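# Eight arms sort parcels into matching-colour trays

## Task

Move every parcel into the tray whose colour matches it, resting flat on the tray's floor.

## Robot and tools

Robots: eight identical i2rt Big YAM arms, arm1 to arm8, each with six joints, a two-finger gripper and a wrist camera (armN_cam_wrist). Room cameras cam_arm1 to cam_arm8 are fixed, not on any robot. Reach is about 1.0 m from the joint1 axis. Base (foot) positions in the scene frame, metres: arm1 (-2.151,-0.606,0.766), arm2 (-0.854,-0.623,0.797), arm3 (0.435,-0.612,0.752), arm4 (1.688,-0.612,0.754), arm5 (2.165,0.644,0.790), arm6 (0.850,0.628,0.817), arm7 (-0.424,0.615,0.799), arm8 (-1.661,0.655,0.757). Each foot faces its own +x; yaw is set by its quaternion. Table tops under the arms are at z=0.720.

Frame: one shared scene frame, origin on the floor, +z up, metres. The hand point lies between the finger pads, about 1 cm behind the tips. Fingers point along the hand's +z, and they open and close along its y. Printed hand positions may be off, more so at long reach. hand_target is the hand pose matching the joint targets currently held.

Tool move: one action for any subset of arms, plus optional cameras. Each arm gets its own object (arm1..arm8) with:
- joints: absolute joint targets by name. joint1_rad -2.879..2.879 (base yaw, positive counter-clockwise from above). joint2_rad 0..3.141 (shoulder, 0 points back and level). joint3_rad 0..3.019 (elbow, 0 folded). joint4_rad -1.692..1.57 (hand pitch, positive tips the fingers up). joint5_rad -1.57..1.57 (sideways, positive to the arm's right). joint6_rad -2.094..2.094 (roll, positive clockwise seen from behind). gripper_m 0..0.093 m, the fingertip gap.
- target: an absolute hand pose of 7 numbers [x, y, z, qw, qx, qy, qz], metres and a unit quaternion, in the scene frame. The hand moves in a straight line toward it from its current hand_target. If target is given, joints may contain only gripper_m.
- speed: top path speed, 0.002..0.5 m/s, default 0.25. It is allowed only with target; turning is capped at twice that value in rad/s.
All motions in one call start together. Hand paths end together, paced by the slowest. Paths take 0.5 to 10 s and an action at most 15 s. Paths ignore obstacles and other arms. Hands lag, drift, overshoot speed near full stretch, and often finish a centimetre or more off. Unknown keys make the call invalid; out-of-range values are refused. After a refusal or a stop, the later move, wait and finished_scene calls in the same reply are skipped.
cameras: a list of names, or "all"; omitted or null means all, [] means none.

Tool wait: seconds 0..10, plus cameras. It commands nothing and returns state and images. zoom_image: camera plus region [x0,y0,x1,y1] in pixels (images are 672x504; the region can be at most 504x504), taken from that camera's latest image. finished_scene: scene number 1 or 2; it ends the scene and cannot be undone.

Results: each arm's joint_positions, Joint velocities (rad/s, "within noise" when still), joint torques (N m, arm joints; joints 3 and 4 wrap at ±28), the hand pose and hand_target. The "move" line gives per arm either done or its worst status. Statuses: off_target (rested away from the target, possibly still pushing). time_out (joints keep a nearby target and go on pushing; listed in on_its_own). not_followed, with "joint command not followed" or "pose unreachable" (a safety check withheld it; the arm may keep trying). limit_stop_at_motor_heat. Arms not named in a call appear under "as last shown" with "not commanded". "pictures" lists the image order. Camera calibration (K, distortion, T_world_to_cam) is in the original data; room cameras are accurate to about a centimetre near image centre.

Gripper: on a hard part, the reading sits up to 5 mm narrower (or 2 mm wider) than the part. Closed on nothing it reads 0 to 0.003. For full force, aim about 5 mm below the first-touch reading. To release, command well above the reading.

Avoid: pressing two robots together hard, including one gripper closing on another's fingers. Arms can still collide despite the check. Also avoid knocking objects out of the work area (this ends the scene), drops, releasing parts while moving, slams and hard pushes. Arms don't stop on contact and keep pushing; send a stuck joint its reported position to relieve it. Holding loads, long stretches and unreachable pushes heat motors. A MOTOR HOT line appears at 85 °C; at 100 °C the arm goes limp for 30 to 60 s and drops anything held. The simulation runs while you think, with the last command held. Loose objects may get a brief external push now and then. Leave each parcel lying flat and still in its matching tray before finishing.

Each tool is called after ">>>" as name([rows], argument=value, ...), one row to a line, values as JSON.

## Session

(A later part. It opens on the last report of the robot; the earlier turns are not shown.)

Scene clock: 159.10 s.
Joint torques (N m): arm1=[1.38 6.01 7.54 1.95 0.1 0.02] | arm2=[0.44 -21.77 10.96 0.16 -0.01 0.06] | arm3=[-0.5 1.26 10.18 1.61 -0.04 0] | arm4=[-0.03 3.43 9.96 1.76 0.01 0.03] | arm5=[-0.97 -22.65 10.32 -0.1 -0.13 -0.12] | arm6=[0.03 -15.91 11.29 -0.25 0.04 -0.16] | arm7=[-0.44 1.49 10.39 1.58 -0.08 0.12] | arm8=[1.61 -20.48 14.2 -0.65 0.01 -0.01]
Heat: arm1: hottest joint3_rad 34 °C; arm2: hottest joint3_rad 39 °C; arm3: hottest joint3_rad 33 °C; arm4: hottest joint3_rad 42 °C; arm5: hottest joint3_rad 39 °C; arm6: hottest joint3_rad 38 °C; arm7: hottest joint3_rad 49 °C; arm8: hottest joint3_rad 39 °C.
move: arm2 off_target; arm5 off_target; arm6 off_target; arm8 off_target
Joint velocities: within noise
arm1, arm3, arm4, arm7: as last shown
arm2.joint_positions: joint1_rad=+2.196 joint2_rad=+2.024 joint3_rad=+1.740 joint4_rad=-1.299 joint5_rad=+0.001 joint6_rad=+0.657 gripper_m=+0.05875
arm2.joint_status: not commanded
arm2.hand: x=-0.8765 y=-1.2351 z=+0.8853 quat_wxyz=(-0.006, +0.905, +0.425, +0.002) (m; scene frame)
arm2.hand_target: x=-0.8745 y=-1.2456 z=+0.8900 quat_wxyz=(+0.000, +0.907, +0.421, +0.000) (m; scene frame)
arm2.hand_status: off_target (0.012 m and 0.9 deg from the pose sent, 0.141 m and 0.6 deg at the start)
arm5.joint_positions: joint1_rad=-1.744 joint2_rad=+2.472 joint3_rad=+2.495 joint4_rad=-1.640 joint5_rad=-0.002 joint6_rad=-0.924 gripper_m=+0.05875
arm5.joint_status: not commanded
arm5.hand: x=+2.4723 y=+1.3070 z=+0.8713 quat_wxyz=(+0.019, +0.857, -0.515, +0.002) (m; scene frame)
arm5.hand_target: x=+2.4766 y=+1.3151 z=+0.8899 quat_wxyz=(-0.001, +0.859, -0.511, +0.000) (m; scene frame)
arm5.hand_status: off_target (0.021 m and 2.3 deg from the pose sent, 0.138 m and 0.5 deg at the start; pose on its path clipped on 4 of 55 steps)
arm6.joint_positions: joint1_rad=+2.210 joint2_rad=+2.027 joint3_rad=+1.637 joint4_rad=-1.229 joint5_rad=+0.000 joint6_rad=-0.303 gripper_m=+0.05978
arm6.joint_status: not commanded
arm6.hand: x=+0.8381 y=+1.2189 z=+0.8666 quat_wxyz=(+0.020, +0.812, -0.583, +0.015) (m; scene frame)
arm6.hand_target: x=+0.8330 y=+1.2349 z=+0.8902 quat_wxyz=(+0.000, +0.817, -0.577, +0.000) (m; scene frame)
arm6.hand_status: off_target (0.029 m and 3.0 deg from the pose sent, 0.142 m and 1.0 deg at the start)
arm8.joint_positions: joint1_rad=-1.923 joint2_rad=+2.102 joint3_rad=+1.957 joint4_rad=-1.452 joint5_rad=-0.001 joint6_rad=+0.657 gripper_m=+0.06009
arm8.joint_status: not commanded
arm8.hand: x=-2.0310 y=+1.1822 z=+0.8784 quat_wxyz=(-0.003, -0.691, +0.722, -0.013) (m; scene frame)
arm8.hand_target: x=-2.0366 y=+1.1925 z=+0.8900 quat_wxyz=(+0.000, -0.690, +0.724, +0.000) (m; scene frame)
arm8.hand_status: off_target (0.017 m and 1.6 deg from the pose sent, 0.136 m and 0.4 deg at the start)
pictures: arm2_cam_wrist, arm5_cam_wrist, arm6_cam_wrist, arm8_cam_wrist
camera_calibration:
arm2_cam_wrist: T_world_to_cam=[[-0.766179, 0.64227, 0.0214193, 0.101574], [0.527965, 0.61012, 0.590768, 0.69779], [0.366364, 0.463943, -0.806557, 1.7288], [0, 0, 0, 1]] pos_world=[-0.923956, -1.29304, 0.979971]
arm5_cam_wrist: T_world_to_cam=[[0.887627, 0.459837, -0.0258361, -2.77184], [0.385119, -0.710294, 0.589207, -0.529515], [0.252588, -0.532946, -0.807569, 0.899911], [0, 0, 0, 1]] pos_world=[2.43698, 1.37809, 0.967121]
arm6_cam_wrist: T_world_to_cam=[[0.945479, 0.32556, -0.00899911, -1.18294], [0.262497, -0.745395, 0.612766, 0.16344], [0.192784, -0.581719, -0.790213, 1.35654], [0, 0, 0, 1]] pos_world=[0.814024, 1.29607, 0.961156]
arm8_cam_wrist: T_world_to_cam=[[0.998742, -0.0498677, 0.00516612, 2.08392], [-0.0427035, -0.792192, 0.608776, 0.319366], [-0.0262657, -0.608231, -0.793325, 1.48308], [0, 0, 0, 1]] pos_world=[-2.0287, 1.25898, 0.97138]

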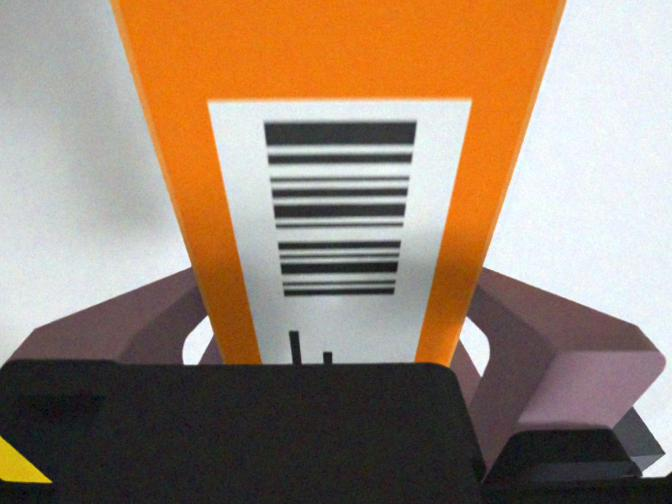

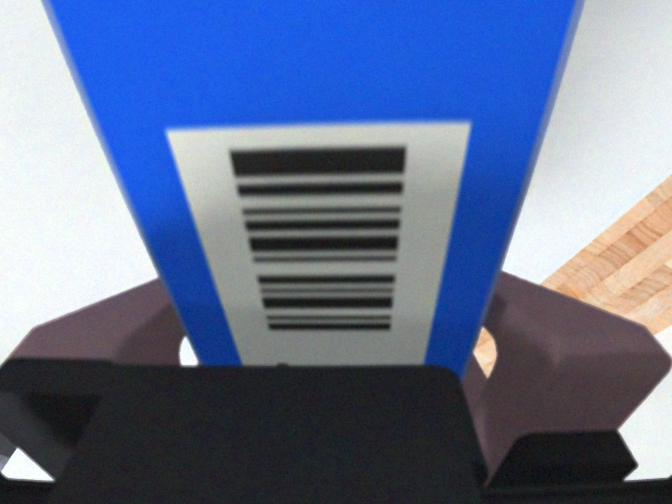

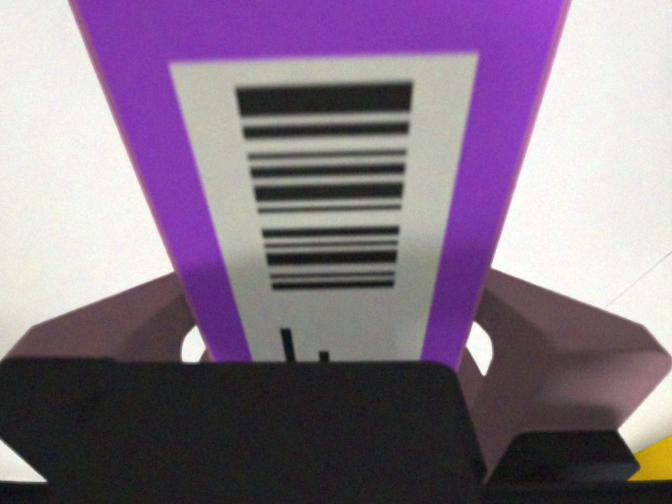

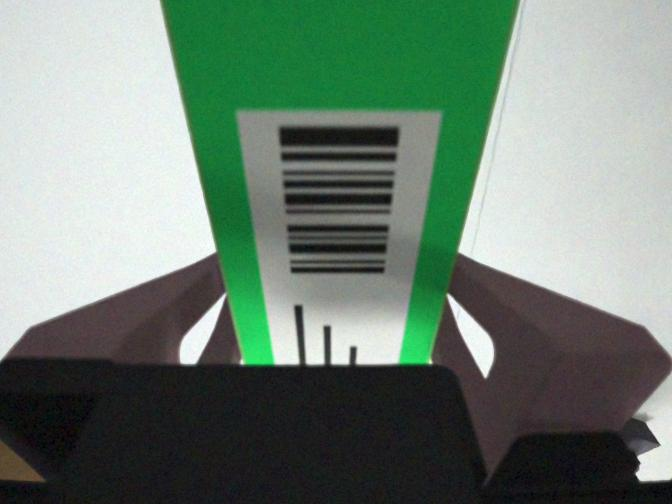

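>>> move(arm8={"target":[-1.862,0.941,0.99,0,-0.6896,0.7242,0]}, arm2={"target":[-0.866,-0.973,0.99,0,0.907,0.4210,0]}, arm5={"target":[2.312,0.962,0.99,0,-0.8594,0.5113,0]}, arm6={"target":[0.843,0.978,0.99,0,-0.8166,0.5771,0]}, cameras=[])

>>> move(arm8={"joints":{"joint1_rad":0.325,"joint6_rad":-0.281}}, arm2={"joints":{"joint1_rad":-2.08,"joint6_rad":0.401}}, arm5={"joints":{"joint1_rad":1.58,"joint6_rad":-0.251}}, arm6={"joints":{"joint1_rad":-1.157,"joint6_rad":-0.204}}, cameras=["cam_arm1","cam_arm8","cam_arm3"])

Scene clock: 177.23 s.
Joint torques (N m): arm1=[1.44 5.83 7.54 1.98 0.11 0.03] | arm2=[0.44 -10.64 8.13 0.29 -0.01 0.06] | arm3=[-0.62 1.38 10.19 1.62 -0.04 0] | arm4=[-0.03 3.49 9.96 1.77 0.01 0.03] | arm5=[-0.79 -6.95 6.94 -0.09 -0.15 -0.13] | arm6=[-0.5 -7.71 8.29 -0.16 0.05 -0.18] | arm7=[-0.38 1.55 10.43 1.62 -0.1 0.11] | arm8=[2.26 -8.88 9.58 -0.59 -0.01 0.03]
Heat: arm1: hottest joint3_rad 34 °C; arm2: hottest joint3_rad 41 °C; arm3: hottest joint3_rad 33 °C; arm4: hottest joint3_rad 43 °C; arm5: hottest joint3_rad 41 °C; arm6: hottest joint3_rad 39 °C; arm7: hottest joint3_rad 49 °C; arm8: hottest joint3_rad 42 °C.
move: arm2 done; arm5 done; arm6 done; arm8 done
Joint velocities: within noise
arm1, arm3, arm4, arm7: as last shown
arm2.joint_positions: joint1_rad=+2.196 joint2_rad=+1.275 joint3_rad=+1.079 joint4_rad=-1.366 joint5_rad=+0.001 joint6_rad=+0.657 gripper_m=+0.05875
arm2.joint_status: not commanded
arm2.hand: x=-0.8673 y=-0.9759 z=+0.9892 quat_wxyz=(+0.003, +0.905, +0.425, -0.002) (m; scene frame)
arm2.hand_target: x=-0.8660 y=-0.9730 z=+0.9900 quat_wxyz=(+0.000, +0.907, +0.421, +0.000) (m; scene frame)
arm2.hand_status: done (0.003 m and 0.7 deg from the pose sent, 0.283 m and 0.9 deg at the start)
arm5.joint_positions: joint1_rad=-1.744 joint2_rad=+1.285 joint3_rad=+1.091 joint4_rad=-1.383 joint5_rad=-0.002 joint6_rad=-0.924 gripper_m=+0.05875
arm5.joint_status: not commanded
arm5.hand: x=+2.3128 y=+0.9635 z=+0.9863 quat_wxyz=(+0.000, +0.857, -0.515, -0.001) (m; scene frame)
arm5.hand_target: x=+2.3120 y=+0.9620 z=+0.9899 quat_wxyz=(+0.000, +0.859, -0.511, +0.000) (m; scene frame)
arm5.hand_status: done (0.004 m and 0.5 deg from the pose sent, 0.399 m and 2.2 deg at the start)
arm6.joint_positions: joint1_rad=+2.210 joint2_rad=+1.302 joint3_rad=+1.030 joint4_rad=-1.312 joint5_rad=+0.000 joint6_rad=-0.308 gripper_m=+0.05978
arm6.joint_status: not commanded
arm6.hand: x=+0.8433 y=+0.9796 z=+0.9823 quat_wxyz=(+0.006, +0.814, -0.581, +0.004) (m; scene frame)
arm6.hand_target: x=+0.8430 y=+0.9780 z=+0.9898 quat_wxyz=(+0.000, +0.817, -0.577, +0.000) (m; scene frame)
arm6.hand_status: done (0.008 m and 1.0 deg from the pose sent, 0.271 m and 3.0 deg at the start)
arm8.joint_positions: joint1_rad=-1.923 joint2_rad=+1.260 joint3_rad=+1.172 joint4_rad=-1.474 joint5_rad=-0.001 joint6_rad=+0.657 gripper_m=+0.06009
arm8.joint_status: not commanded
arm8.hand: x=-1.8639 y=+0.9446 z=+0.9894 quat_wxyz=(+0.000, -0.691, +0.723, +0.004) (m; scene frame)
arm8.hand_target: x=-1.8620 y=+0.9411 z=+0.9899 quat_wxyz=(+0.000, -0.690, +0.724, +0.000) (m; scene frame)
arm8.hand_status: done (0.004 m and 0.5 deg from the pose sent, 0.315 m and 1.6 deg at the start)
pictures: none
No camera images: "cameras" was empty.

Scene clock: 180.07 s.
Joint torques (N m): arm1=[1.32 5.77 7.47 1.98 0.1 0.03] | arm2=[-0.21 -11.46 8.14 0.2 -0.02 -0.17] | arm3=[-0.62 1.08 10.19 1.59 -0.04 0] | arm4=[-0.03 3.43 9.95 1.77 0.01 0.03] | arm5=[-0.62 -7.77 6.98 -0.18 -0.14 0.06] | arm6=[-1.2 -7.71 8.27 -0.14 -0.01 -0.02] | arm7=[-0.26 1.79 10.45 1.66 -0.09 0.11] | arm8=[2.32 -8.7 9.63 -0.55 -0.06 -0.08]
Heat: arm1: hottest joint3_rad 34 °C; arm2: hottest joint3_rad 41 °C; arm3: hottest joint3_rad 33 °C; arm4: hottest joint3_rad 43 °C; arm5: hottest joint3_rad 41 °C; arm6: hottest joint3_rad 39 °C; arm7: hottest joint3_rad 49 °C; arm8: hottest joint3_rad 42 °C.
move: arm2 done; arm5 done; arm6 done; arm8 done
Joint velocities: within noise
arm1.joint_positions: joint1_rad=+0.458 joint2_rad=+0.456 joint3_rad=+1.438 joint4_rad=-1.139 joint5_rad=+0.063 joint6_rad=-0.074 gripper_m=+0.09396
arm1.joint_status: not commanded
arm1.hand: x=-1.9866 y=-0.6052 z=+1.4040 quat_wxyz=(-0.650, +0.024, -0.759, +0.041) (m; scene frame)
arm1.hand_target: x=-1.9921 y=-0.6053 z=+1.4119 quat_wxyz=(-0.658, +0.023, -0.752, +0.041) (m; scene frame)
arm1.hand_status: not commanded
arm2.joint_positions: joint1_rad=-2.075 joint2_rad=+1.283 joint3_rad=+1.079 joint4_rad=-1.367 joint5_rad=+0.001 joint6_rad=+0.413 gripper_m=+0.05879
arm2.joint_status: all done
arm2.hand: x=-0.5292 y=-0.4841 z=+0.9869 quat_wxyz=(+0.000, -0.003, -1.000, +0.000) (m; scene frame)
arm2.hand_target: x=-0.5316 y=-0.4869 z=+0.9905 quat_wxyz=(+0.000, +0.000, -1.000, -0.001) (m; scene frame)
arm2.hand_status: not commanded
arm3.joint_positions: joint1_rad=+0.288 joint2_rad=+0.566 joint3_rad=+1.355 joint4_rad=-1.309 joint5_rad=+0.227 joint6_rad=-0.408 gripper_m=+0.09396
arm3.joint_status: not commanded
arm3.hand: x=+0.2384 y=-0.5089 z=+1.2929 quat_wxyz=(-0.272, +0.862, -0.018, -0.428) (m; scene frame)
arm3.hand_target: x=+0.2407 y=-0.5098 z=+1.3061 quat_wxyz=(-0.276, +0.854, -0.020, -0.440) (m; scene frame)
arm3.hand_status: not commanded
arm4.joint_positions: joint1_rad=-0.202 joint2_rad=+0.526 joint3_rad=+1.372 joint4_rad=-1.530 joint5_rad=+0.176 joint6_rad=+0.279 gripper_m=+0.09396
arm4.joint_status: not commanded
arm4.hand: x=+1.8391 y=-0.5129 z=+1.2624 quat_wxyz=(-0.405, +0.175, -0.887, -0.138) (m; scene frame)
arm4.hand_target: x=+1.8372 y=-0.5146 z=+1.2716 quat_wxyz=(-0.414, +0.173, -0.882, -0.143) (m; scene frame)
arm4.hand_status: not commanded
arm5.joint_positions: joint1_rad=+1.575 joint2_rad=+1.296 joint3_rad=+1.091 joint4_rad=-1.383 joint5_rad=-0.001 joint6_rad=-0.261 gripper_m=+0.05860
arm5.joint_status: all done
arm5.hand: x=+2.0738 y=+0.3007 z=+0.9778 quat_wxyz=(-0.005, +0.706, +0.708, +0.011) (m; scene frame)
arm5.hand_target: x=+2.0760 y=+0.3023 z=+0.9851 quat_wxyz=(-0.002, +0.707, +0.707, +0.007) (m; scene frame)
arm5.hand_status: not commanded
arm6.joint_positions: joint1_rad=-1.149 joint2_rad=+1.302 joint3_rad=+1.030 joint4_rad=-1.313 joint5_rad=+0.001 joint6_rad=-0.211 gripper_m=+0.05997
arm6.joint_status: all done
arm6.hand: x=+0.7814 y=+0.2838 z=+0.9823 quat_wxyz=(+0.004, -0.702, -0.712, -0.005) (m; scene frame)
arm6.hand_target: x=+0.7790 y=+0.2859 z=+0.9898 quat_wxyz=(+0.000, -0.707, -0.707, +0.000) (m; scene frame)
arm6.hand_status: not commanded
arm7.joint_positions: joint1_rad=-0.316 joint2_rad=+0.535 joint3_rad=+1.368 joint4_rad=-1.177 joint5_rad=-0.073 joint6_rad=-0.126 gripper_m=+0.09396
arm7.joint_status: not commanded
arm7.hand: x=-0.2873 y=+0.4416 z=+1.3804 quat_wxyz=(-0.508, -0.311, -0.757, +0.270) (m; scene frame)
arm7.hand_target: x=-0.2897 y=+0.4449 z=+1.3917 quat_wxyz=(-0.517, -0.307, -0.750, +0.275) (m; scene frame)
arm7.hand_status: not commanded
arm8.joint_positions: joint1_rad=+0.320 joint2_rad=+1.260 joint3_rad=+1.172 joint4_rad=-1.474 joint5_rad=-0.001 joint6_rad=-0.274 gripper_m=+0.06014
arm8.joint_status: all done
arm8.hand: x=-1.7609 y=+0.3167 z=+0.9901 quat_wxyz=(-0.003, -0.711, -0.703, +0.004) (m; scene frame)
arm8.hand_target: x=-1.7584 y=+0.3201 z=+0.9906 quat_wxyz=(+0.000, -0.707, -0.707, +0.001) (m; scene frame)
arm8.hand_status: not commanded
pictures: cam_arm1, cam_arm3, cam_arm8

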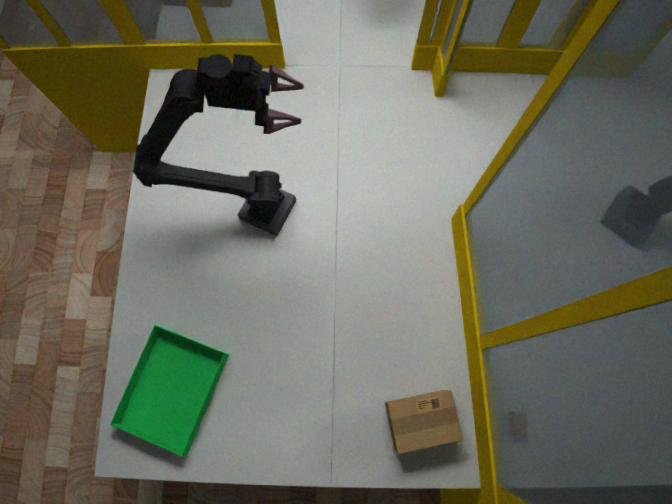

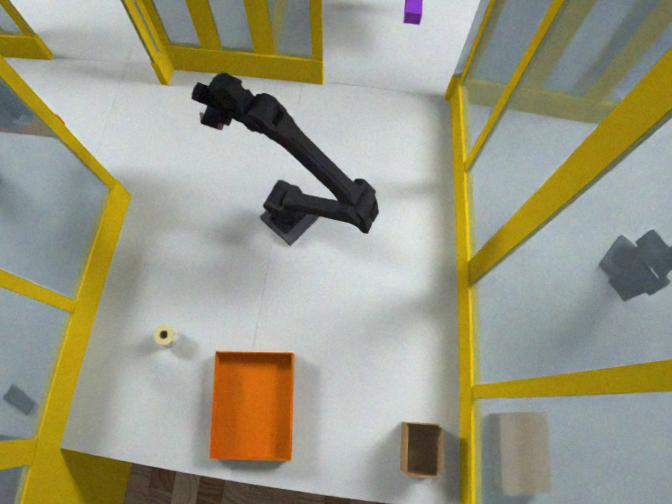

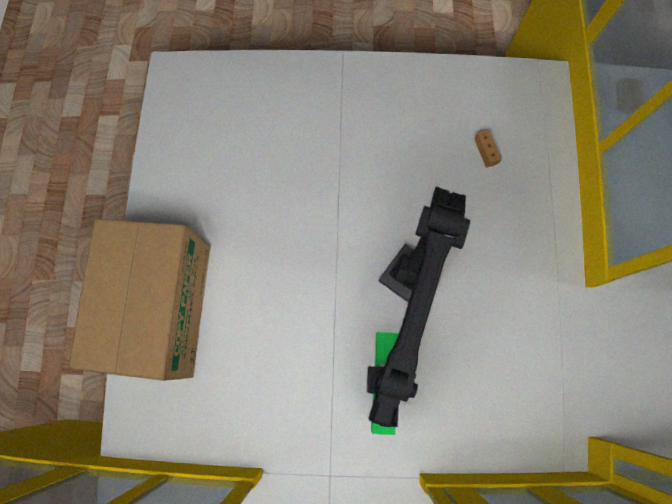

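>>> move(arm8={"target":[-1.852,-0.012,0.91,0,0.7071,0.7071,0]}, arm2={"target":[-0.2,-0.345,0.91,0,0,1,0]}, arm5={"target":[1.998,-0.01,0.91,0,0.7071,0.7071,0]}, arm6={"target":[0.718,-0.012,0.91,0,0.7071,0.7071,0]}, cameras=["cam_arm1","cam_arm3","cam_arm4","cam_arm6"])

>>> move(arm8={"target":[-1.852,-0.008,0.79,0,0.7071,0.7071,0]}, arm2={"target":[-0.204,-0.347,0.79,0,0,1,0]}, arm5={"target":[1.998,-0.007,0.79,0,0.7071,0.7071,0]}, arm6={"target":[0.718,-0.008,0.79,0,0.7071,0.7071,0]}, cameras=["cam_arm1","cam_arm3","cam_arm4","cam_arm2"])

Scene clock: 195.17 s.
Joint torques (N m): arm1=[1.79 5.66 7.53 2.06 0.11 0.01] | arm2=[-0.09 -25.41 12.19 0.05 0.04 -0.15] | arm3=[-0.67 1.32 10.19 1.61 -0.05 0] | arm4=[-0.03 3.43 9.95 1.77 0.01 0.04] | arm5=[0.21 -18.73 10.28 -0.24 -0.07 0.03] | arm6=[-1.2 -15.44 12.59 -0.21 -0.04 -0.02] | arm7=[-0.26 1.49 10.45 1.55 -0.09 0.12] | arm8=[2.49 -21.25 14.89 -0.61 -0.07 -0.07]
Heat: arm1: hottest joint3_rad 34 °C; arm2: hottest joint3_rad 41 °C; arm3: hottest joint3_rad 34 °C; arm4: hottest joint3_rad 43 °C; arm5: hottest joint3_rad 40 °C; arm6: hottest joint3_rad 38 °C; arm7: hottest joint3_rad 49 °C; arm8: hottest joint3_rad 41 °C.
move: arm2 off_target; arm5 off_target; arm6 off_target; arm8 off_target
Joint velocities: within noise
arm1, arm3, arm4, arm7: as last shown
arm2.joint_positions: joint1_rad=-2.075 joint2_rad=+2.293 joint3_rad=+2.251 joint4_rad=-1.547 joint5_rad=+0.001 joint6_rad=+0.413 gripper_m=+0.05879
arm2.joint_status: not commanded
arm2.hand: x=-0.2105 y=-0.3469 z=+0.9054 quat_wxyz=(+0.008, -0.003, -1.000, +0.004) (m; scene frame)
arm2.hand_target: x=-0.2005 y=-0.3452 z=+0.9100 quat_wxyz=(-0.001, +0.000, -1.000, +0.000) (m; scene frame)
arm2.hand_status: off_target (0.012 m and 1.1 deg from the pose sent, 0.366 m and 0.4 deg at the start)
arm5.joint_positions: joint1_rad=+1.575 joint2_rad=+2.167 joint3_rad=+2.024 joint4_rad=-1.460 joint5_rad=+0.000 joint6_rad=-0.257 gripper_m=+0.05860
arm5.joint_status: not commanded
arm5.hand: x=+1.9964 y=+0.0043 z=+0.8913 quat_wxyz=(-0.009, +0.707, +0.707, +0.017) (m; scene frame)
arm5.hand_target: x=+1.9983 y=-0.0090 z=+0.9101 quat_wxyz=(+0.000, +0.707, +0.707, +0.000) (m; scene frame)
arm5.hand_status: off_target (0.024 m and 2.2 deg from the pose sent, 0.327 m and 1.4 deg at the start)
arm6.joint_positions: joint1_rad=-1.149 joint2_rad=+2.112 joint3_rad=+1.863 joint4_rad=-1.355 joint5_rad=+0.001 joint6_rad=-0.211 gripper_m=+0.05997
arm6.joint_status: not commanded
arm6.hand: x=+0.7257 y=+0.0035 z=+0.8973 quat_wxyz=(+0.010, -0.702, -0.712, -0.014) (m; scene frame)
arm6.hand_target: x=+0.7181 y=-0.0111 z=+0.9103 quat_wxyz=(+0.000, -0.707, -0.707, +0.001) (m; scene frame)
arm6.hand_status: off_target (0.021 m and 2.1 deg from the pose sent, 0.311 m and 1.2 deg at the start)
arm8.joint_positions: joint1_rad=+0.323 joint2_rad=+2.225 joint3_rad=+2.229 joint4_rad=-1.597 joint5_rad=-0.001 joint6_rad=-0.274 gripper_m=+0.06014
arm8.joint_status: not commanded
arm8.hand: x=-1.8520 y=+0.0001 z=+0.9036 quat_wxyz=(+0.005, -0.710, -0.704, -0.010) (m; scene frame)
arm8.hand_target: x=-1.8517 y=-0.0114 z=+0.9100 quat_wxyz=(+0.000, -0.707, -0.707, +0.001) (m; scene frame)
arm8.hand_status: off_target (0.014 m and 1.3 deg from the pose sent, 0.350 m and 0.8 deg at the start)
pictures: cam_arm1, cam_arm3, cam_arm4, cam_arm6

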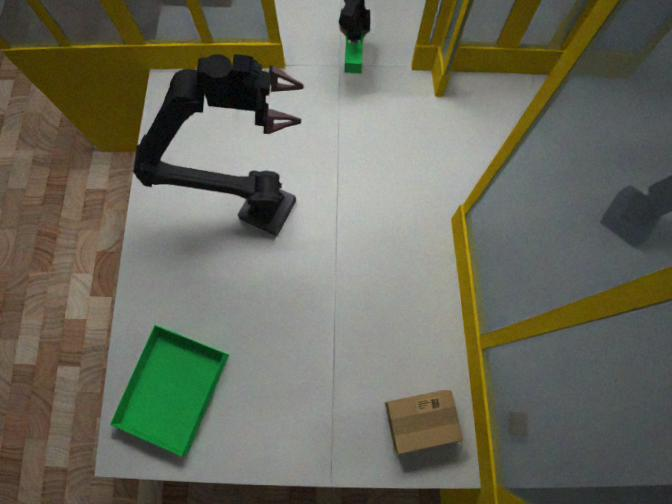

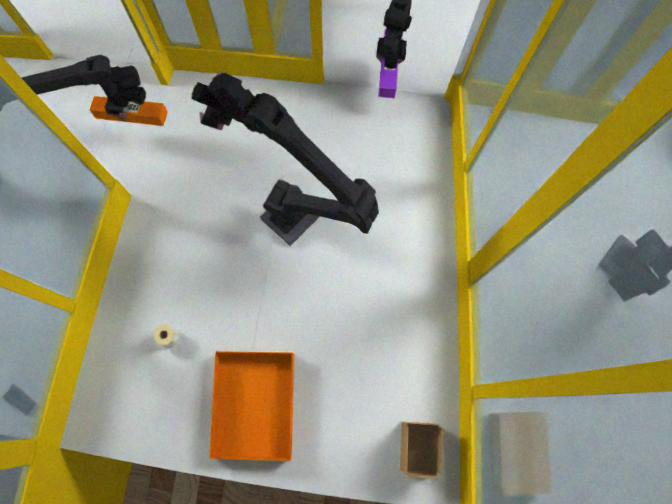

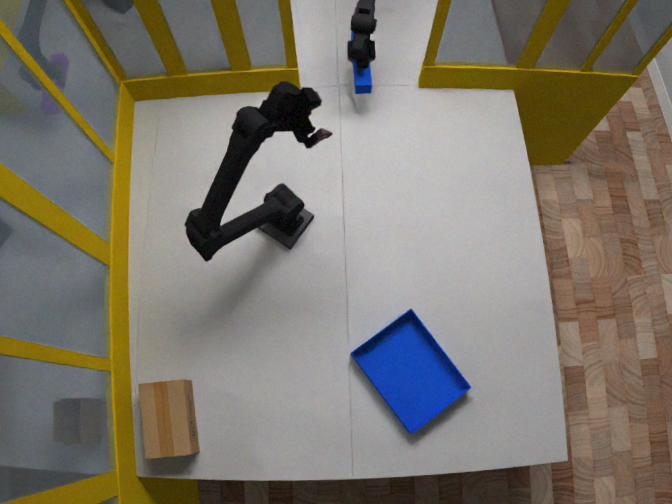

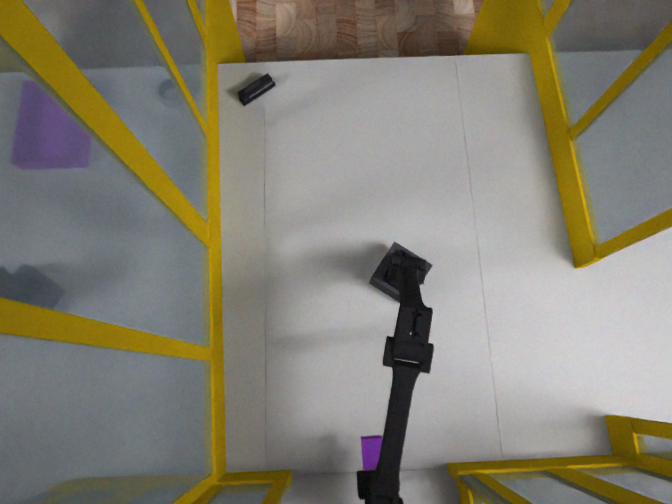

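Scene clock: 196.50 s.
Joint torques (N m): arm1=[1.08 5.83 7.46 1.98 0.12 0.05] | arm2=[-0.09 -27.05 8.73 0.87 0.04 -0.16] | arm3=[-0.67 1.26 10.18 1.62 -0.05 -0.01] | arm4=[-0.03 3.43 9.95 1.77 0.01 0.03] | arm5=[-0.62 -20.31 6.87 0.73 -0.06 0] | arm6=[-1.32 -17.49 8.53 0.5 -0.04 -0.03] | arm7=[-0.26 1.55 10.43 1.59 -0.09 0.11] | arm8=[2.08 -22.59 10.04 0.28 -0.07 -0.1]
Heat: arm1: hottest joint3_rad 34 °C; arm2: hottest joint3_rad 40 °C; arm3: hottest joint3_rad 34 °C; arm4: hottest joint3_rad 43 °C; arm5: hottest joint3_rad 40 °C; arm6: hottest joint3_rad 38 °C; arm7: hottest joint3_rad 49 °C; arm8: hottest joint3_rad 41 °C.
move: arm2 done; arm5 off_target; arm6 off_target; arm8 done
Joint velocities: within noise
arm1, arm3, arm4, arm7: as last shown
arm2.joint_positions: joint1_rad=-2.075 joint2_rad=+2.366 joint3_rad=+2.069 joint4_rad=-1.294 joint5_rad=+0.001 joint6_rad=+0.413 gripper_m=+0.05879
arm2.joint_status: not commanded
arm2.hand: x=-0.2109 y=-0.3470 z=+0.7872 quat_wxyz=(+0.009, -0.003, -1.000, +0.004) (m; scene frame)
arm2.hand_target: x=-0.2041 y=-0.3470 z=+0.7901 quat_wxyz=(+0.000, +0.000, -1.000, +0.000) (m; scene frame)
arm2.hand_status: done (0.007 m and 1.2 deg from the pose sent, 0.116 m and 1.1 deg at the start)
arm5.joint_positions: joint1_rad=+1.575 joint2_rad=+2.268 joint3_rad=+1.878 joint4_rad=-1.221 joint5_rad=+0.000 joint6_rad=-0.257 gripper_m=+0.05860
arm5.joint_status: not commanded
arm5.hand: x=+1.9969 y=+0.0053 z=+0.7723 quat_wxyz=(-0.011, +0.707, +0.707, +0.021) (m; scene frame)
arm5.hand_target: x=+1.9980 y=-0.0066 z=+0.7902 quat_wxyz=(+0.000, +0.707, +0.707, +0.000) (m; scene frame)
arm5.hand_status: off_target (0.022 m and 2.7 deg from the pose sent, 0.102 m and 2.2 deg at the start)
arm6.joint_positions: joint1_rad=-1.149 joint2_rad=+2.237 joint3_rad=+1.753 joint4_rad=-1.123 joint5_rad=+0.001 joint6_rad=-0.211 gripper_m=+0.05997
arm6.joint_status: not commanded
arm6.hand: x=+0.7254 y=+0.0020 z=+0.7799 quat_wxyz=(+0.010, -0.702, -0.712, -0.014) (m; scene frame)
arm6.hand_target: x=+0.7180 y=-0.0076 z=+0.7900 quat_wxyz=(+0.000, -0.707, -0.707, +0.000) (m; scene frame)
arm6.hand_status: off_target (0.016 m and 2.2 deg from the pose sent, 0.108 m and 2.1 deg at the start)
arm8.joint_positions: joint1_rad=+0.323 joint2_rad=+2.276 joint3_rad=+2.026 joint4_rad=-1.331 joint5_rad=-0.001 joint6_rad=-0.274 gripper_m=+0.06014
arm8.joint_status: not commanded
arm8.hand: x=-1.8530 y=-0.0037 z=+0.7923 quat_wxyz=(+0.002, -0.710, -0.704, -0.005) (m; scene frame)
arm8.hand_target: x=-1.8519 y=-0.0080 z=+0.7901 quat_wxyz=(+0.000, -0.707, -0.707, +0.000) (m; scene frame)
arm8.hand_status: done (0.005 m and 0.8 deg from the pose sent, 0.114 m and 1.3 deg at the start)
pictures: cam_arm1, cam_arm2, cam_arm3, cam_arm4

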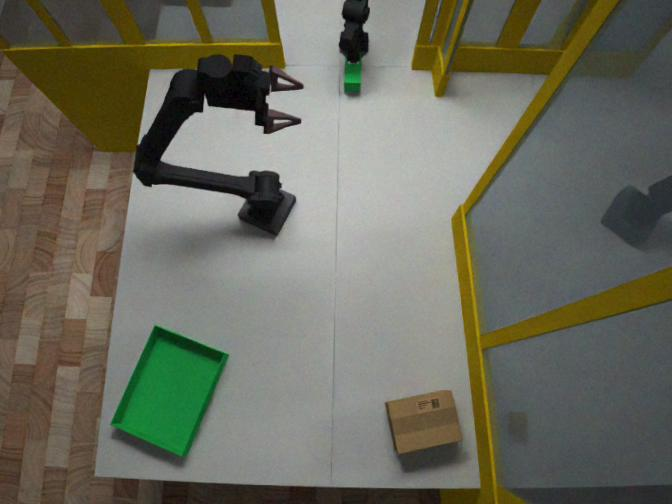

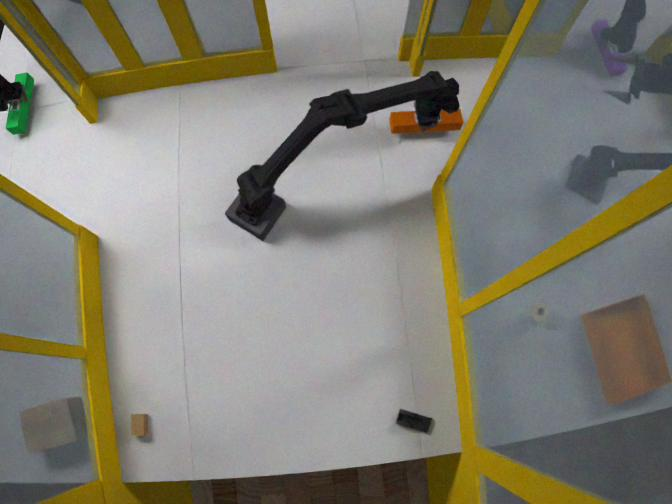

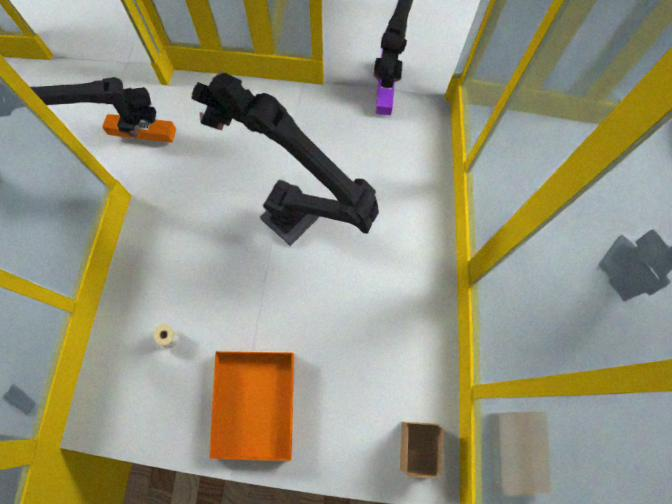

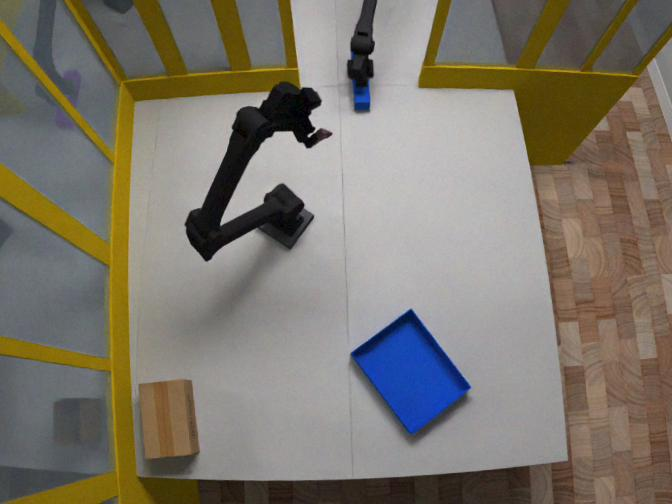

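>>> move(arm8={"target":[-1.852,-0.004,0.744,0,0.7071,0.7071,0],"speed":0.1}, arm2={"target":[-0.207,-0.348,0.743,0,0,1,0],"speed":0.1}, arm5={"target":[1.998,-0.002,0.744,0,0.7071,0.7071,0],"speed":0.1}, arm6={"target":[0.72,-0.003,0.743,0,0.7071,0.7071,0],"speed":0.1}, cameras=[])

>>> move(arm8={"joints":{"gripper_m":0.09}}, arm2={"joints":{"gripper_m":0.09}}, arm5={"joints":{"gripper_m":0.09}}, arm6={"joints":{"gripper_m":0.09}}, cameras=[])

>>> move(arm8={"target":[-1.852,-0.004,0.87,0,0.7071,0.7071,0]}, arm2={"target":[-0.207,-0.348,0.87,0,0,1,0]}, arm5={"target":[1.998,-0.002,0.87,0,0.7071,0.7071,0]}, arm6={"target":[0.72,-0.003,0.87,0,0.7071,0.7071,0]}, cameras=["arm8_cam_wrist","arm2_cam_wrist","arm5_cam_wrist","arm6_cam_wrist"])

Scene clock: 210.63 s.
Joint torques (N m): arm1=[1.44 5.66 7.54 2.03 0.09 0] | arm2=[-0.03 -26.34 8.05 0.91 0.03 -0.16] | arm3=[-0.67 1.2 10.17 1.62 -0.05 0] | arm4=[-0.03 3.43 9.95 1.76 0.01 0.03] | arm5=[-0.79 -19.25 6.12 0.75 -0.05 -0.06] | arm6=[-1.14 -15.91 7.43 0.55 -0.03 -0.02] | arm7=[-0.15 1.73 10.39 1.61 -0.09 0.13] | arm8=[2.02 -22.12 9.37 0.29 -0.07 -0.11]
Heat: arm1: hottest joint3_rad 34 °C; arm2: hottest joint3_rad 39 °C; arm3: hottest joint3_rad 34 °C; arm4: hottest joint3_rad 43 °C; arm5: hottest joint3_rad 40 °C; arm6: hottest joint3_rad 37 °C; arm7: hottest joint3_rad 50 °C; arm8: hottest joint2_rad 42 °C.
move: arm2 done; arm5 done; arm6 done; arm8 off_target
Joint velocities: within noise
arm1, arm3, arm4, arm7: as last shown
arm2.joint_positions: joint1_rad=-2.075 joint2_rad=+2.393 joint3_rad=+2.024 joint4_rad=-1.201 joint5_rad=+0.001 joint6_rad=+0.413 gripper_m=+0.05879
arm2.joint_status: not commanded
arm2.hand: x=-0.2092 y=-0.3462 z=+0.7520 quat_wxyz=(+0.000, -0.003, -1.000, +0.000) (m; scene frame)
arm2.hand_target: x=-0.2071 y=-0.3480 z=+0.7432 quat_wxyz=(+0.000, +0.000, -1.000, +0.000) (m; scene frame)
arm2.hand_status: done (0.009 m and 0.4 deg from the pose sent, 0.044 m and 1.2 deg at the start)
arm5.joint_positions: joint1_rad=+1.575 joint2_rad=+2.280 joint3_rad=+1.835 joint4_rad=-1.123 joint5_rad=+0.000 joint6_rad=-0.257 gripper_m=+0.05860
arm5.joint_status: not commanded
arm5.hand: x=+1.9957 y=+0.0007 z=+0.7491 quat_wxyz=(+0.000, +0.707, +0.707, +0.002) (m; scene frame)
arm5.hand_target: x=+1.9980 y=-0.0019 z=+0.7440 quat_wxyz=(+0.000, +0.707, +0.707, +0.000) (m; scene frame)
arm5.hand_status: done (0.006 m and 0.3 deg from the pose sent, 0.029 m and 2.7 deg at the start)
arm6.joint_positions: joint1_rad=-1.149 joint2_rad=+2.268 joint3_rad=+1.719 joint4_rad=-1.026 joint5_rad=+0.001 joint6_rad=-0.210 gripper_m=+0.05997
arm6.joint_status: not commanded
arm6.hand: x=+0.7245 y=-0.0009 z=+0.7490 quat_wxyz=(+0.002, -0.702, -0.712, -0.002) (m; scene frame)
arm6.hand_target: x=+0.7201 y=-0.0028 z=+0.7430 quat_wxyz=(+0.000, -0.707, -0.707, +0.000) (m; scene frame)
arm6.hand_status: done (0.008 m and 0.8 deg from the pose sent, 0.038 m and 2.2 deg at the start)
arm8.joint_positions: joint1_rad=+0.323 joint2_rad=+2.296 joint3_rad=+1.962 joint4_rad=-1.231 joint5_rad=-0.001 joint6_rad=-0.274 gripper_m=+0.06014
arm8.joint_status: not commanded
arm8.hand: x=-1.8530 y=-0.0035 z=+0.7560 quat_wxyz=(-0.002, -0.710, -0.704, +0.003) (m; scene frame)
arm8.hand_target: x=-1.8519 y=-0.0039 z=+0.7442 quat_wxyz=(+0.000, -0.707, -0.707, +0.000) (m; scene frame)
arm8.hand_status: off_target (0.012 m and 0.6 deg from the pose sent, 0.048 m and 0.8 deg at the start)
pictures: none
No camera images: "cameras" was empty.

Scene clock: 211.27 s.
Joint torques (N m): arm1=[1.44 5.6 7.49 1.99 0.12 0.04] | arm2=[-0.09 -26.17 8.01 0.91 0.03 -0.16] | arm3=[-0.62 1.32 10.18 1.59 -0.05 0.01] | arm4=[-0.03 3.43 9.96 1.77 0.01 0.04] | arm5=[-0.26 -18.67 6.2 0.83 -0.07 -0.05] | arm6=[-1.14 -15.97 7.42 0.57 -0.03 -0.02] | arm7=[-0.26 1.55 10.4 1.62 -0.09 0.13] | arm8=[1.9 -21.89 9.32 0.29 -0.08 -0.08]
Heat: arm1: hottest joint3_rad 34 °C; arm2: hottest joint3_rad 39 °C; arm3: hottest joint3_rad 34 °C; arm4: hottest joint3_rad 43 °C; arm5: hottest joint3_rad 40 °C; arm6: hottest joint3_rad 37 °C; arm7: hottest joint3_rad 50 °C; arm8: hottest joint2_rad 42 °C.
move: arm2 done; arm5 done; arm6 done; arm8 done
Joint velocities: within noise
arm1, arm3, arm4, arm7: as last shown
arm2.joint_positions: joint1_rad=-2.075 joint2_rad=+2.393 joint3_rad=+2.024 joint4_rad=-1.201 joint5_rad=+0.001 joint6_rad=+0.413 gripper_m=+0.08983
arm2.joint_status: all done
arm2.hand: x=-0.2092 y=-0.3462 z=+0.7520 quat_wxyz=(+0.000, -0.003, -1.000, +0.000) (m; scene frame)
arm2.hand_target: x=-0.2071 y=-0.3480 z=+0.7432 quat_wxyz=(+0.000, +0.000, -1.000, +0.000) (m; scene frame)
arm2.hand_status: not commanded
arm5.joint_positions: joint1_rad=+1.575 joint2_rad=+2.282 joint3_rad=+1.835 joint4_rad=-1.123 joint5_rad=+0.000 joint6_rad=-0.257 gripper_m=+0.08980
arm5.joint_status: all done
arm5.hand: x=+1.9958 y=+0.0010 z=+0.7481 quat_wxyz=(-0.001, +0.707, +0.707, +0.003) (m; scene frame)
arm5.hand_target: x=+1.9980 y=-0.0019 z=+0.7439 quat_wxyz=(+0.000, +0.707, +0.707, +0.000) (m; scene frame)
arm5.hand_status: not commanded
arm6.joint_positions: joint1_rad=-1.149 joint2_rad=+2.268 joint3_rad=+1.719 joint4_rad=-1.026 joint5_rad=+0.001 joint6_rad=-0.210 gripper_m=+0.08981
arm6.joint_status: all done
arm6.hand: x=+0.7245 y=-0.0009 z=+0.7490 quat_wxyz=(+0.002, -0.702, -0.712, -0.002) (m; scene frame)
arm6.hand_target: x=+0.7201 y=-0.0029 z=+0.7432 quat_wxyz=(+0.000, -0.707, -0.707, +0.000) (m; scene frame)
arm6.hand_status: not commanded
arm8.joint_positions: joint1_rad=+0.323 joint2_rad=+2.296 joint3_rad=+1.962 joint4_rad=-1.231 joint5_rad=-0.001 joint6_rad=-0.274 gripper_m=+0.08985
arm8.joint_status: all done
arm8.hand: x=-1.8530 y=-0.0035 z=+0.7560 quat_wxyz=(-0.002, -0.710, -0.704, +0.003) (m; scene frame)
arm8.hand_target: x=-1.8519 y=-0.0039 z=+0.7442 quat_wxyz=(+0.000, -0.707, -0.707, +0.000) (m; scene frame)
arm8.hand_status: not commanded
pictures: none
No camera images: "cameras" was empty.

Scene clock: 212.73 s.
Joint torques (N m): arm1=[1.44 5.71 7.51 1.95 0.1 0.03] | arm2=[-0.03 -25.05 11.25 0.16 0.03 -0.15] | arm3=[-0.67 1.38 10.18 1.59 -0.05 0.01] | arm4=[-0.03 3.43 9.95 1.77 0.01 0.03] | arm5=[-0.5 -18.2 9.09 -0.21 -0.08 -0.02] | arm6=[-1.14 -17.08 11.21 -0.23 -0.03 -0.02] | arm7=[-0.32 1.67 10.43 1.61 -0.1 0.14] | arm8=[2.08 -21.77 14.08 -0.59 -0.07 -0.11]
Heat: arm1: hottest joint3_rad 34 °C; arm2: hottest joint3_rad 39 °C; arm3: hottest joint3_rad 34 °C; arm4: hottest joint3_rad 43 °C; arm5: hottest joint3_rad 40 °C; arm6: hottest joint3_rad 37 °C; arm7: hottest joint3_rad 50 °C; arm8: hottest joint2_rad 42 °C.
move: arm2 done; arm5 off_target; arm6 off_target; arm8 off_target
Joint velocities: within noise
arm1, arm3, arm4, arm7: as last shown
arm2.joint_positions: joint1_rad=-2.075 joint2_rad=+2.275 joint3_rad=+2.127 joint4_rad=-1.428 joint5_rad=+0.001 joint6_rad=+0.413 gripper_m=+0.08992
arm2.joint_status: not commanded
arm2.hand: x=-0.2154 y=-0.3490 z=+0.8700 quat_wxyz=(+0.003, -0.003, -1.000, +0.001) (m; scene frame)
arm2.hand_target: x=-0.2072 y=-0.3480 z=+0.8701 quat_wxyz=(-0.001, +0.000, -1.000, +0.000) (m; scene frame)
arm2.hand_status: done (0.008 m and 0.5 deg from the pose sent, 0.118 m and 0.4 deg at the start)
arm5.joint_positions: joint1_rad=+1.575 joint2_rad=+2.159 joint3_rad=+1.924 joint4_rad=-1.352 joint5_rad=+0.000 joint6_rad=-0.257 gripper_m=+0.08988
arm5.joint_status: not commanded
arm5.hand: x=+1.9977 y=+0.0092 z=+0.8589 quat_wxyz=(-0.005, +0.707, +0.707, +0.010) (m; scene frame)
arm5.hand_target: x=+1.9981 y=-0.0015 z=+0.8701 quat_wxyz=(+0.000, +0.707, +0.707, +0.000) (m; scene frame)
arm5.hand_status: off_target (0.016 m and 1.3 deg from the pose sent, 0.122 m and 0.3 deg at the start)
arm6.joint_positions: joint1_rad=-1.149 joint2_rad=+2.139 joint3_rad=+1.774 joint4_rad=-1.250 joint5_rad=+0.001 joint6_rad=-0.210 gripper_m=+0.08988
arm6.joint_status: not commanded
arm6.hand: x=+0.7271 y=+0.0118 z=+0.8482 quat_wxyz=(+0.013, -0.702, -0.712, -0.018) (m; scene frame)
arm6.hand_target: x=+0.7202 y=-0.0021 z=+0.8703 quat_wxyz=(+0.000, -0.707, -0.707, +0.000) (m; scene frame)
arm6.hand_status: off_target (0.027 m and 2.7 deg from the pose sent, 0.121 m and 0.8 deg at the start)
arm8.joint_positions: joint1_rad=+0.323 joint2_rad=+2.208 joint3_rad=+2.090 joint4_rad=-1.475 joint5_rad=-0.001 joint6_rad=-0.274 gripper_m=+0.08992
arm8.joint_status: not commanded
arm8.hand: x=-1.8500 y=+0.0068 z=+0.8614 quat_wxyz=(+0.005, -0.710, -0.704, -0.010) (m; scene frame)
arm8.hand_target: x=-1.8518 y=-0.0035 z=+0.8702 quat_wxyz=(+0.000, -0.707, -0.707, +0.001) (m; scene frame)
arm8.hand_status: off_target (0.014 m and 1.3 deg from the pose sent, 0.114 m and 0.6 deg at the start)
pictures: arm2_cam_wrist, arm5_cam_wrist, arm6_cam_wrist, arm8_cam_wrist
camera_calibration:
arm2_cam_wrist: T_world_to_cam=[[-0.0118099, -0.999817, 0.015025, -0.365688], [-0.80868, 0.0183879, 0.587962, -0.674906], [-0.588131, -0.00520664, -0.808749, 0.695698], [0, 0, 0, 1]] pos_world=[-0.14094, -0.349589, 0.964958]
arm5_cam_wrist: T_world_to_cam=[[-0.999948, 0.010039, -0.00195483, 2.00025], [0.00696807, 0.808617, 0.588294, -0.519098], [0.00748661, 0.58825, -0.808644, 0.798265], [0, 0, 0, 1]] pos_world=[1.99779, -0.0699084, 0.954805]
arm6_cam_wrist: T_world_to_cam=[[-0.999786, -0.0206242, -0.00141434, 0.726944], [-0.0172006, 0.791966, 0.610323, -0.508615], [-0.0114673, 0.610216, -0.792152, 0.797338], [0, 0, 0, 1]] pos_world=[0.727183, -0.0687498, 0.94306]
arm8_cam_wrist: T_world_to_cam=[[-0.999744, 0.0147187, -0.0172121, -1.83386], [0.00123246, 0.794243, 0.607599, -0.522276], [0.0226137, 0.607422, -0.794057, 0.842253], [0, 0, 0, 1]] pos_world=[-1.85179, -0.0697969, 0.954567]

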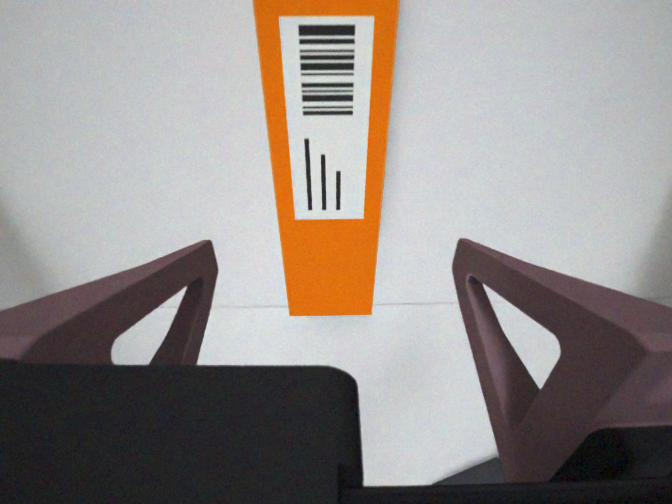

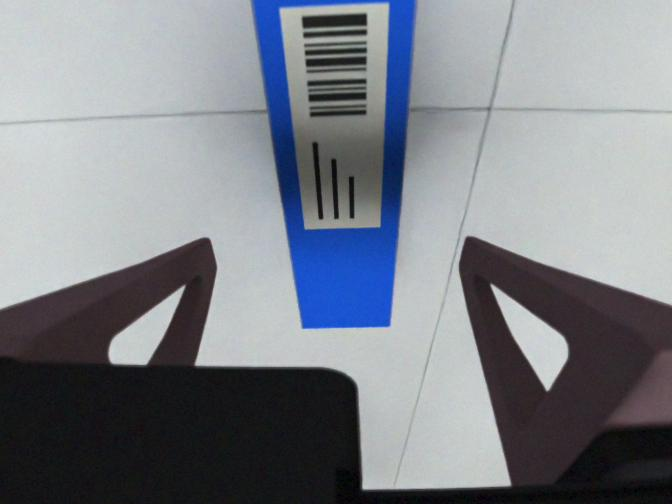

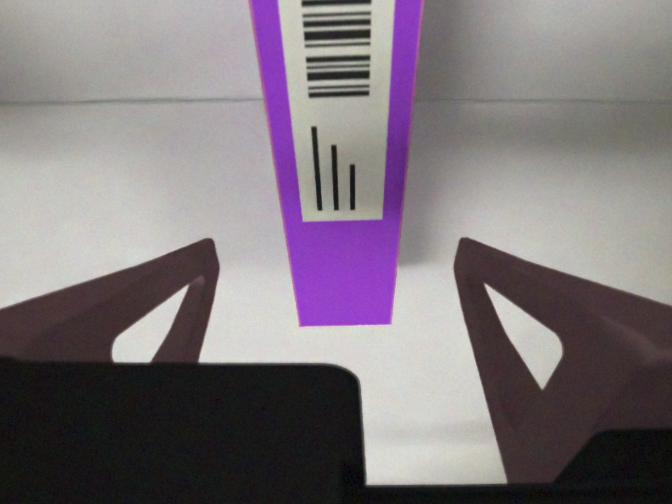

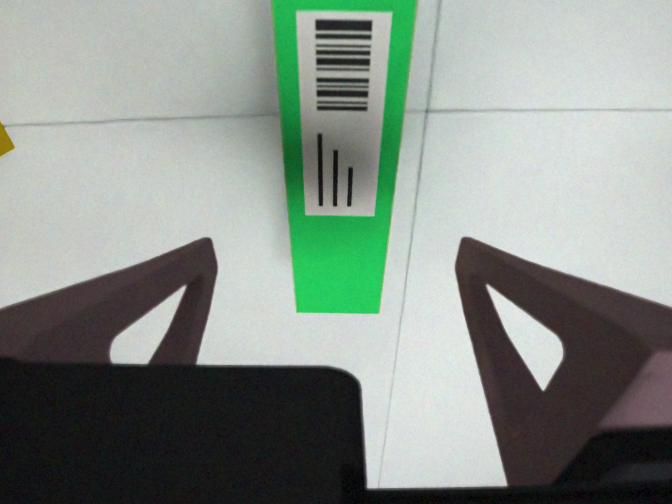

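>>> move(arm8={"target":[-1.758,0.32,0.99,0,0.7071,0.7071,0],"speed":0.3}, arm2={"target":[-0.532,-0.487,0.99,0,0,1,0],"speed":0.3}, arm5={"target":[2.076,0.302,0.99,0,0.7071,0.7071,0],"speed":0.3}, arm6={"target":[0.779,0.286,0.99,0,0.7071,0.7071,0],"speed":0.3}, arm1={"joints":{"joint1_rad":1.532,"joint2_rad":1.28,"joint3_rad":1.16,"joint4_rad":-1.45,"joint5_rad":0,"joint6_rad":-0.461,"gripper_m":0.09}}, arm4={"joints":{"joint1_rad":0.148,"joint2_rad":1.28,"joint3_rad":1.16,"joint4_rad":-1.45,"joint5_rad":0,"joint6_rad":-0.471,"gripper_m":0.09}}, arm3={"joints":{"joint1_rad":0.225,"joint2_rad":1.28,"joint3_rad":1.16,"joint4_rad":-1.45,"joint5_rad":0,"joint6_rad":-0.384,"gripper_m":0.09}}, cameras=["cam_arm6"])

Scene clock: 325.57 s.
Joint torques (N m): arm1=[2.26 -7.36 8.54 -0.14 0.02 -0.07] | arm2=[-0.15 -9.88 8.09 0.2 0.03 -0.17] | arm3=[-1.96 -10.29 10.11 -0.25 -0.3 0.13] | arm4=[1.14 -6.42 10.35 0.54 -0.16 -0.04] | arm5=[-0.5 -6.71 7.04 -0.1 -0.06 0.01] | arm6=[-1.2 -7.36 8.17 -0.18 -0.03 -0.04] | arm7=[-0.44 1.49 10.45 1.59 -0.1 0.12] | arm8=[1.96 -8 9.43 -0.58 -0.06 -0.08]
Heat: arm1: hottest joint3_rad 35 °C; arm2: hottest joint3_rad 47 °C; arm3: hottest joint3_rad 34 °C; arm4: hottest joint3_rad 43 °C; arm5: hottest joint3_rad 42 °C; arm6: hottest joint3_rad 40 °C; arm7: hottest joint3_rad 50 °C; arm8: hottest joint3_rad 43 °C.
move: arm1 done; arm2 done; arm3 done; arm4 done; arm5 done; arm6 done; arm8 done
Joint velocities: within noise
arm1.joint_positions: joint1_rad=+1.521 joint2_rad=+1.269 joint3_rad=+1.161 joint4_rad=-1.438 joint5_rad=+0.001 joint6_rad=-0.454 gripper_m=+0.09014
arm1.joint_status: all done
arm1.hand: x=-1.9873 y=-0.2838 z=+0.9887 quat_wxyz=(-0.010, +0.700, -0.714, +0.002) (m; scene frame)
arm1.hand_target: x=-1.9920 y=-0.2840 z=+0.9844 quat_wxyz=(+0.002, +0.707, -0.708, +0.005) (m; scene frame)
arm1.hand_status: not commanded
arm2.joint_positions: joint1_rad=-2.075 joint2_rad=+1.267 joint3_rad=+1.079 joint4_rad=-1.367 joint5_rad=+0.001 joint6_rad=+0.412 gripper_m=+0.08992
arm2.joint_status: not commanded
arm2.hand: x=-0.5301 y=-0.4845 z=+0.9922 quat_wxyz=(-0.007, -0.003, -1.000, -0.003) (m; scene frame)
arm2.hand_target: x=-0.5320 y=-0.4869 z=+0.9900 quat_wxyz=(+0.000, +0.000, -1.000, +0.000) (m; scene frame)
arm2.hand_status: done (0.004 m and 1.0 deg from the pose sent, 0.366 m and 0.5 deg at the start)
arm3.joint_positions: joint1_rad=+0.240 joint2_rad=+1.277 joint3_rad=+1.148 joint4_rad=-1.438 joint5_rad=+0.004 joint6_rad=-0.400 gripper_m=+0.09006
arm3.joint_status: all done
arm3.hand: x=+0.1020 y=-0.4829 z=+0.9683 quat_wxyz=(-0.005, +1.000, +0.015, +0.002) (m; scene frame)
arm3.hand_target: x=+0.1029 y=-0.4781 z=+0.9718 quat_wxyz=(-0.003, +1.000, -0.001, +0.002) (m; scene frame)
arm3.hand_status: not commanded
arm4.joint_positions: joint1_rad=+0.136 joint2_rad=+1.266 joint3_rad=+1.158 joint4_rad=-1.457 joint5_rad=+0.001 joint6_rad=-0.463 gripper_m=+0.09012
arm4.joint_status: all done
arm4.hand: x=+1.8553 y=-0.2961 z=+0.9738 quat_wxyz=(+0.005, +0.700, -0.714, -0.001) (m; scene frame)
arm4.hand_target: x=+1.8530 y=-0.2907 z=+0.9698 quat_wxyz=(+0.007, +0.707, -0.707, -0.001) (m; scene frame)
arm4.hand_status: not commanded
arm5.joint_positions: joint1_rad=+1.575 joint2_rad=+1.269 joint3_rad=+1.096 joint4_rad=-1.384 joint5_rad=+0.000 joint6_rad=-0.257 gripper_m=+0.08988
arm5.joint_status: not commanded
arm5.hand: x=+2.0739 y=+0.3008 z=+0.9885 quat_wxyz=(+0.003, +0.707, +0.707, -0.003) (m; scene frame)
arm5.hand_target: x=+2.0760 y=+0.3020 z=+0.9900 quat_wxyz=(+0.000, +0.707, +0.707, +0.000) (m; scene frame)
arm5.hand_status: done (0.003 m and 0.4 deg from the pose sent, 0.330 m and 1.3 deg at the start)
arm6.joint_positions: joint1_rad=-1.149 joint2_rad=+1.297 joint3_rad=+1.031 joint4_rad=-1.312 joint5_rad=+0.001 joint6_rad=-0.210 gripper_m=+0.08988
arm6.joint_status: not commanded
arm6.hand: x=+0.7812 y=+0.2835 z=+0.9844 quat_wxyz=(+0.002, -0.702, -0.712, -0.003) (m; scene frame)
arm6.hand_target: x=+0.7791 y=+0.2860 z=+0.9900 quat_wxyz=(+0.000, -0.707, -0.707, +0.000) (m; scene frame)
arm6.hand_status: done (0.007 m and 0.9 deg from the pose sent, 0.313 m and 2.7 deg at the start)
arm7: as last shown
arm8.joint_positions: joint1_rad=+0.323 joint2_rad=+1.254 joint3_rad=+1.172 joint4_rad=-1.474 joint5_rad=-0.001 joint6_rad=-0.274 gripper_m=+0.08993
arm8.joint_status: not commanded
arm8.hand: x=-1.7599 y=+0.3168 z=+0.9925 quat_wxyz=(-0.005, -0.710, -0.704, +0.007) (m; scene frame)
arm8.hand_target: x=-1.7580 y=+0.3200 z=+0.9900 quat_wxyz=(+0.000, -0.707, -0.707, +0.000) (m; scene frame)
arm8.hand_status: done (0.004 m and 1.1 deg from the pose sent, 0.351 m and 1.4 deg at the start)
pictures: cam_arm6

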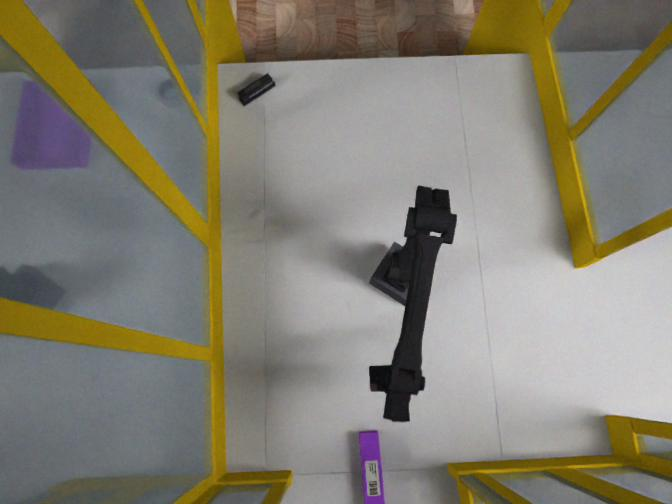

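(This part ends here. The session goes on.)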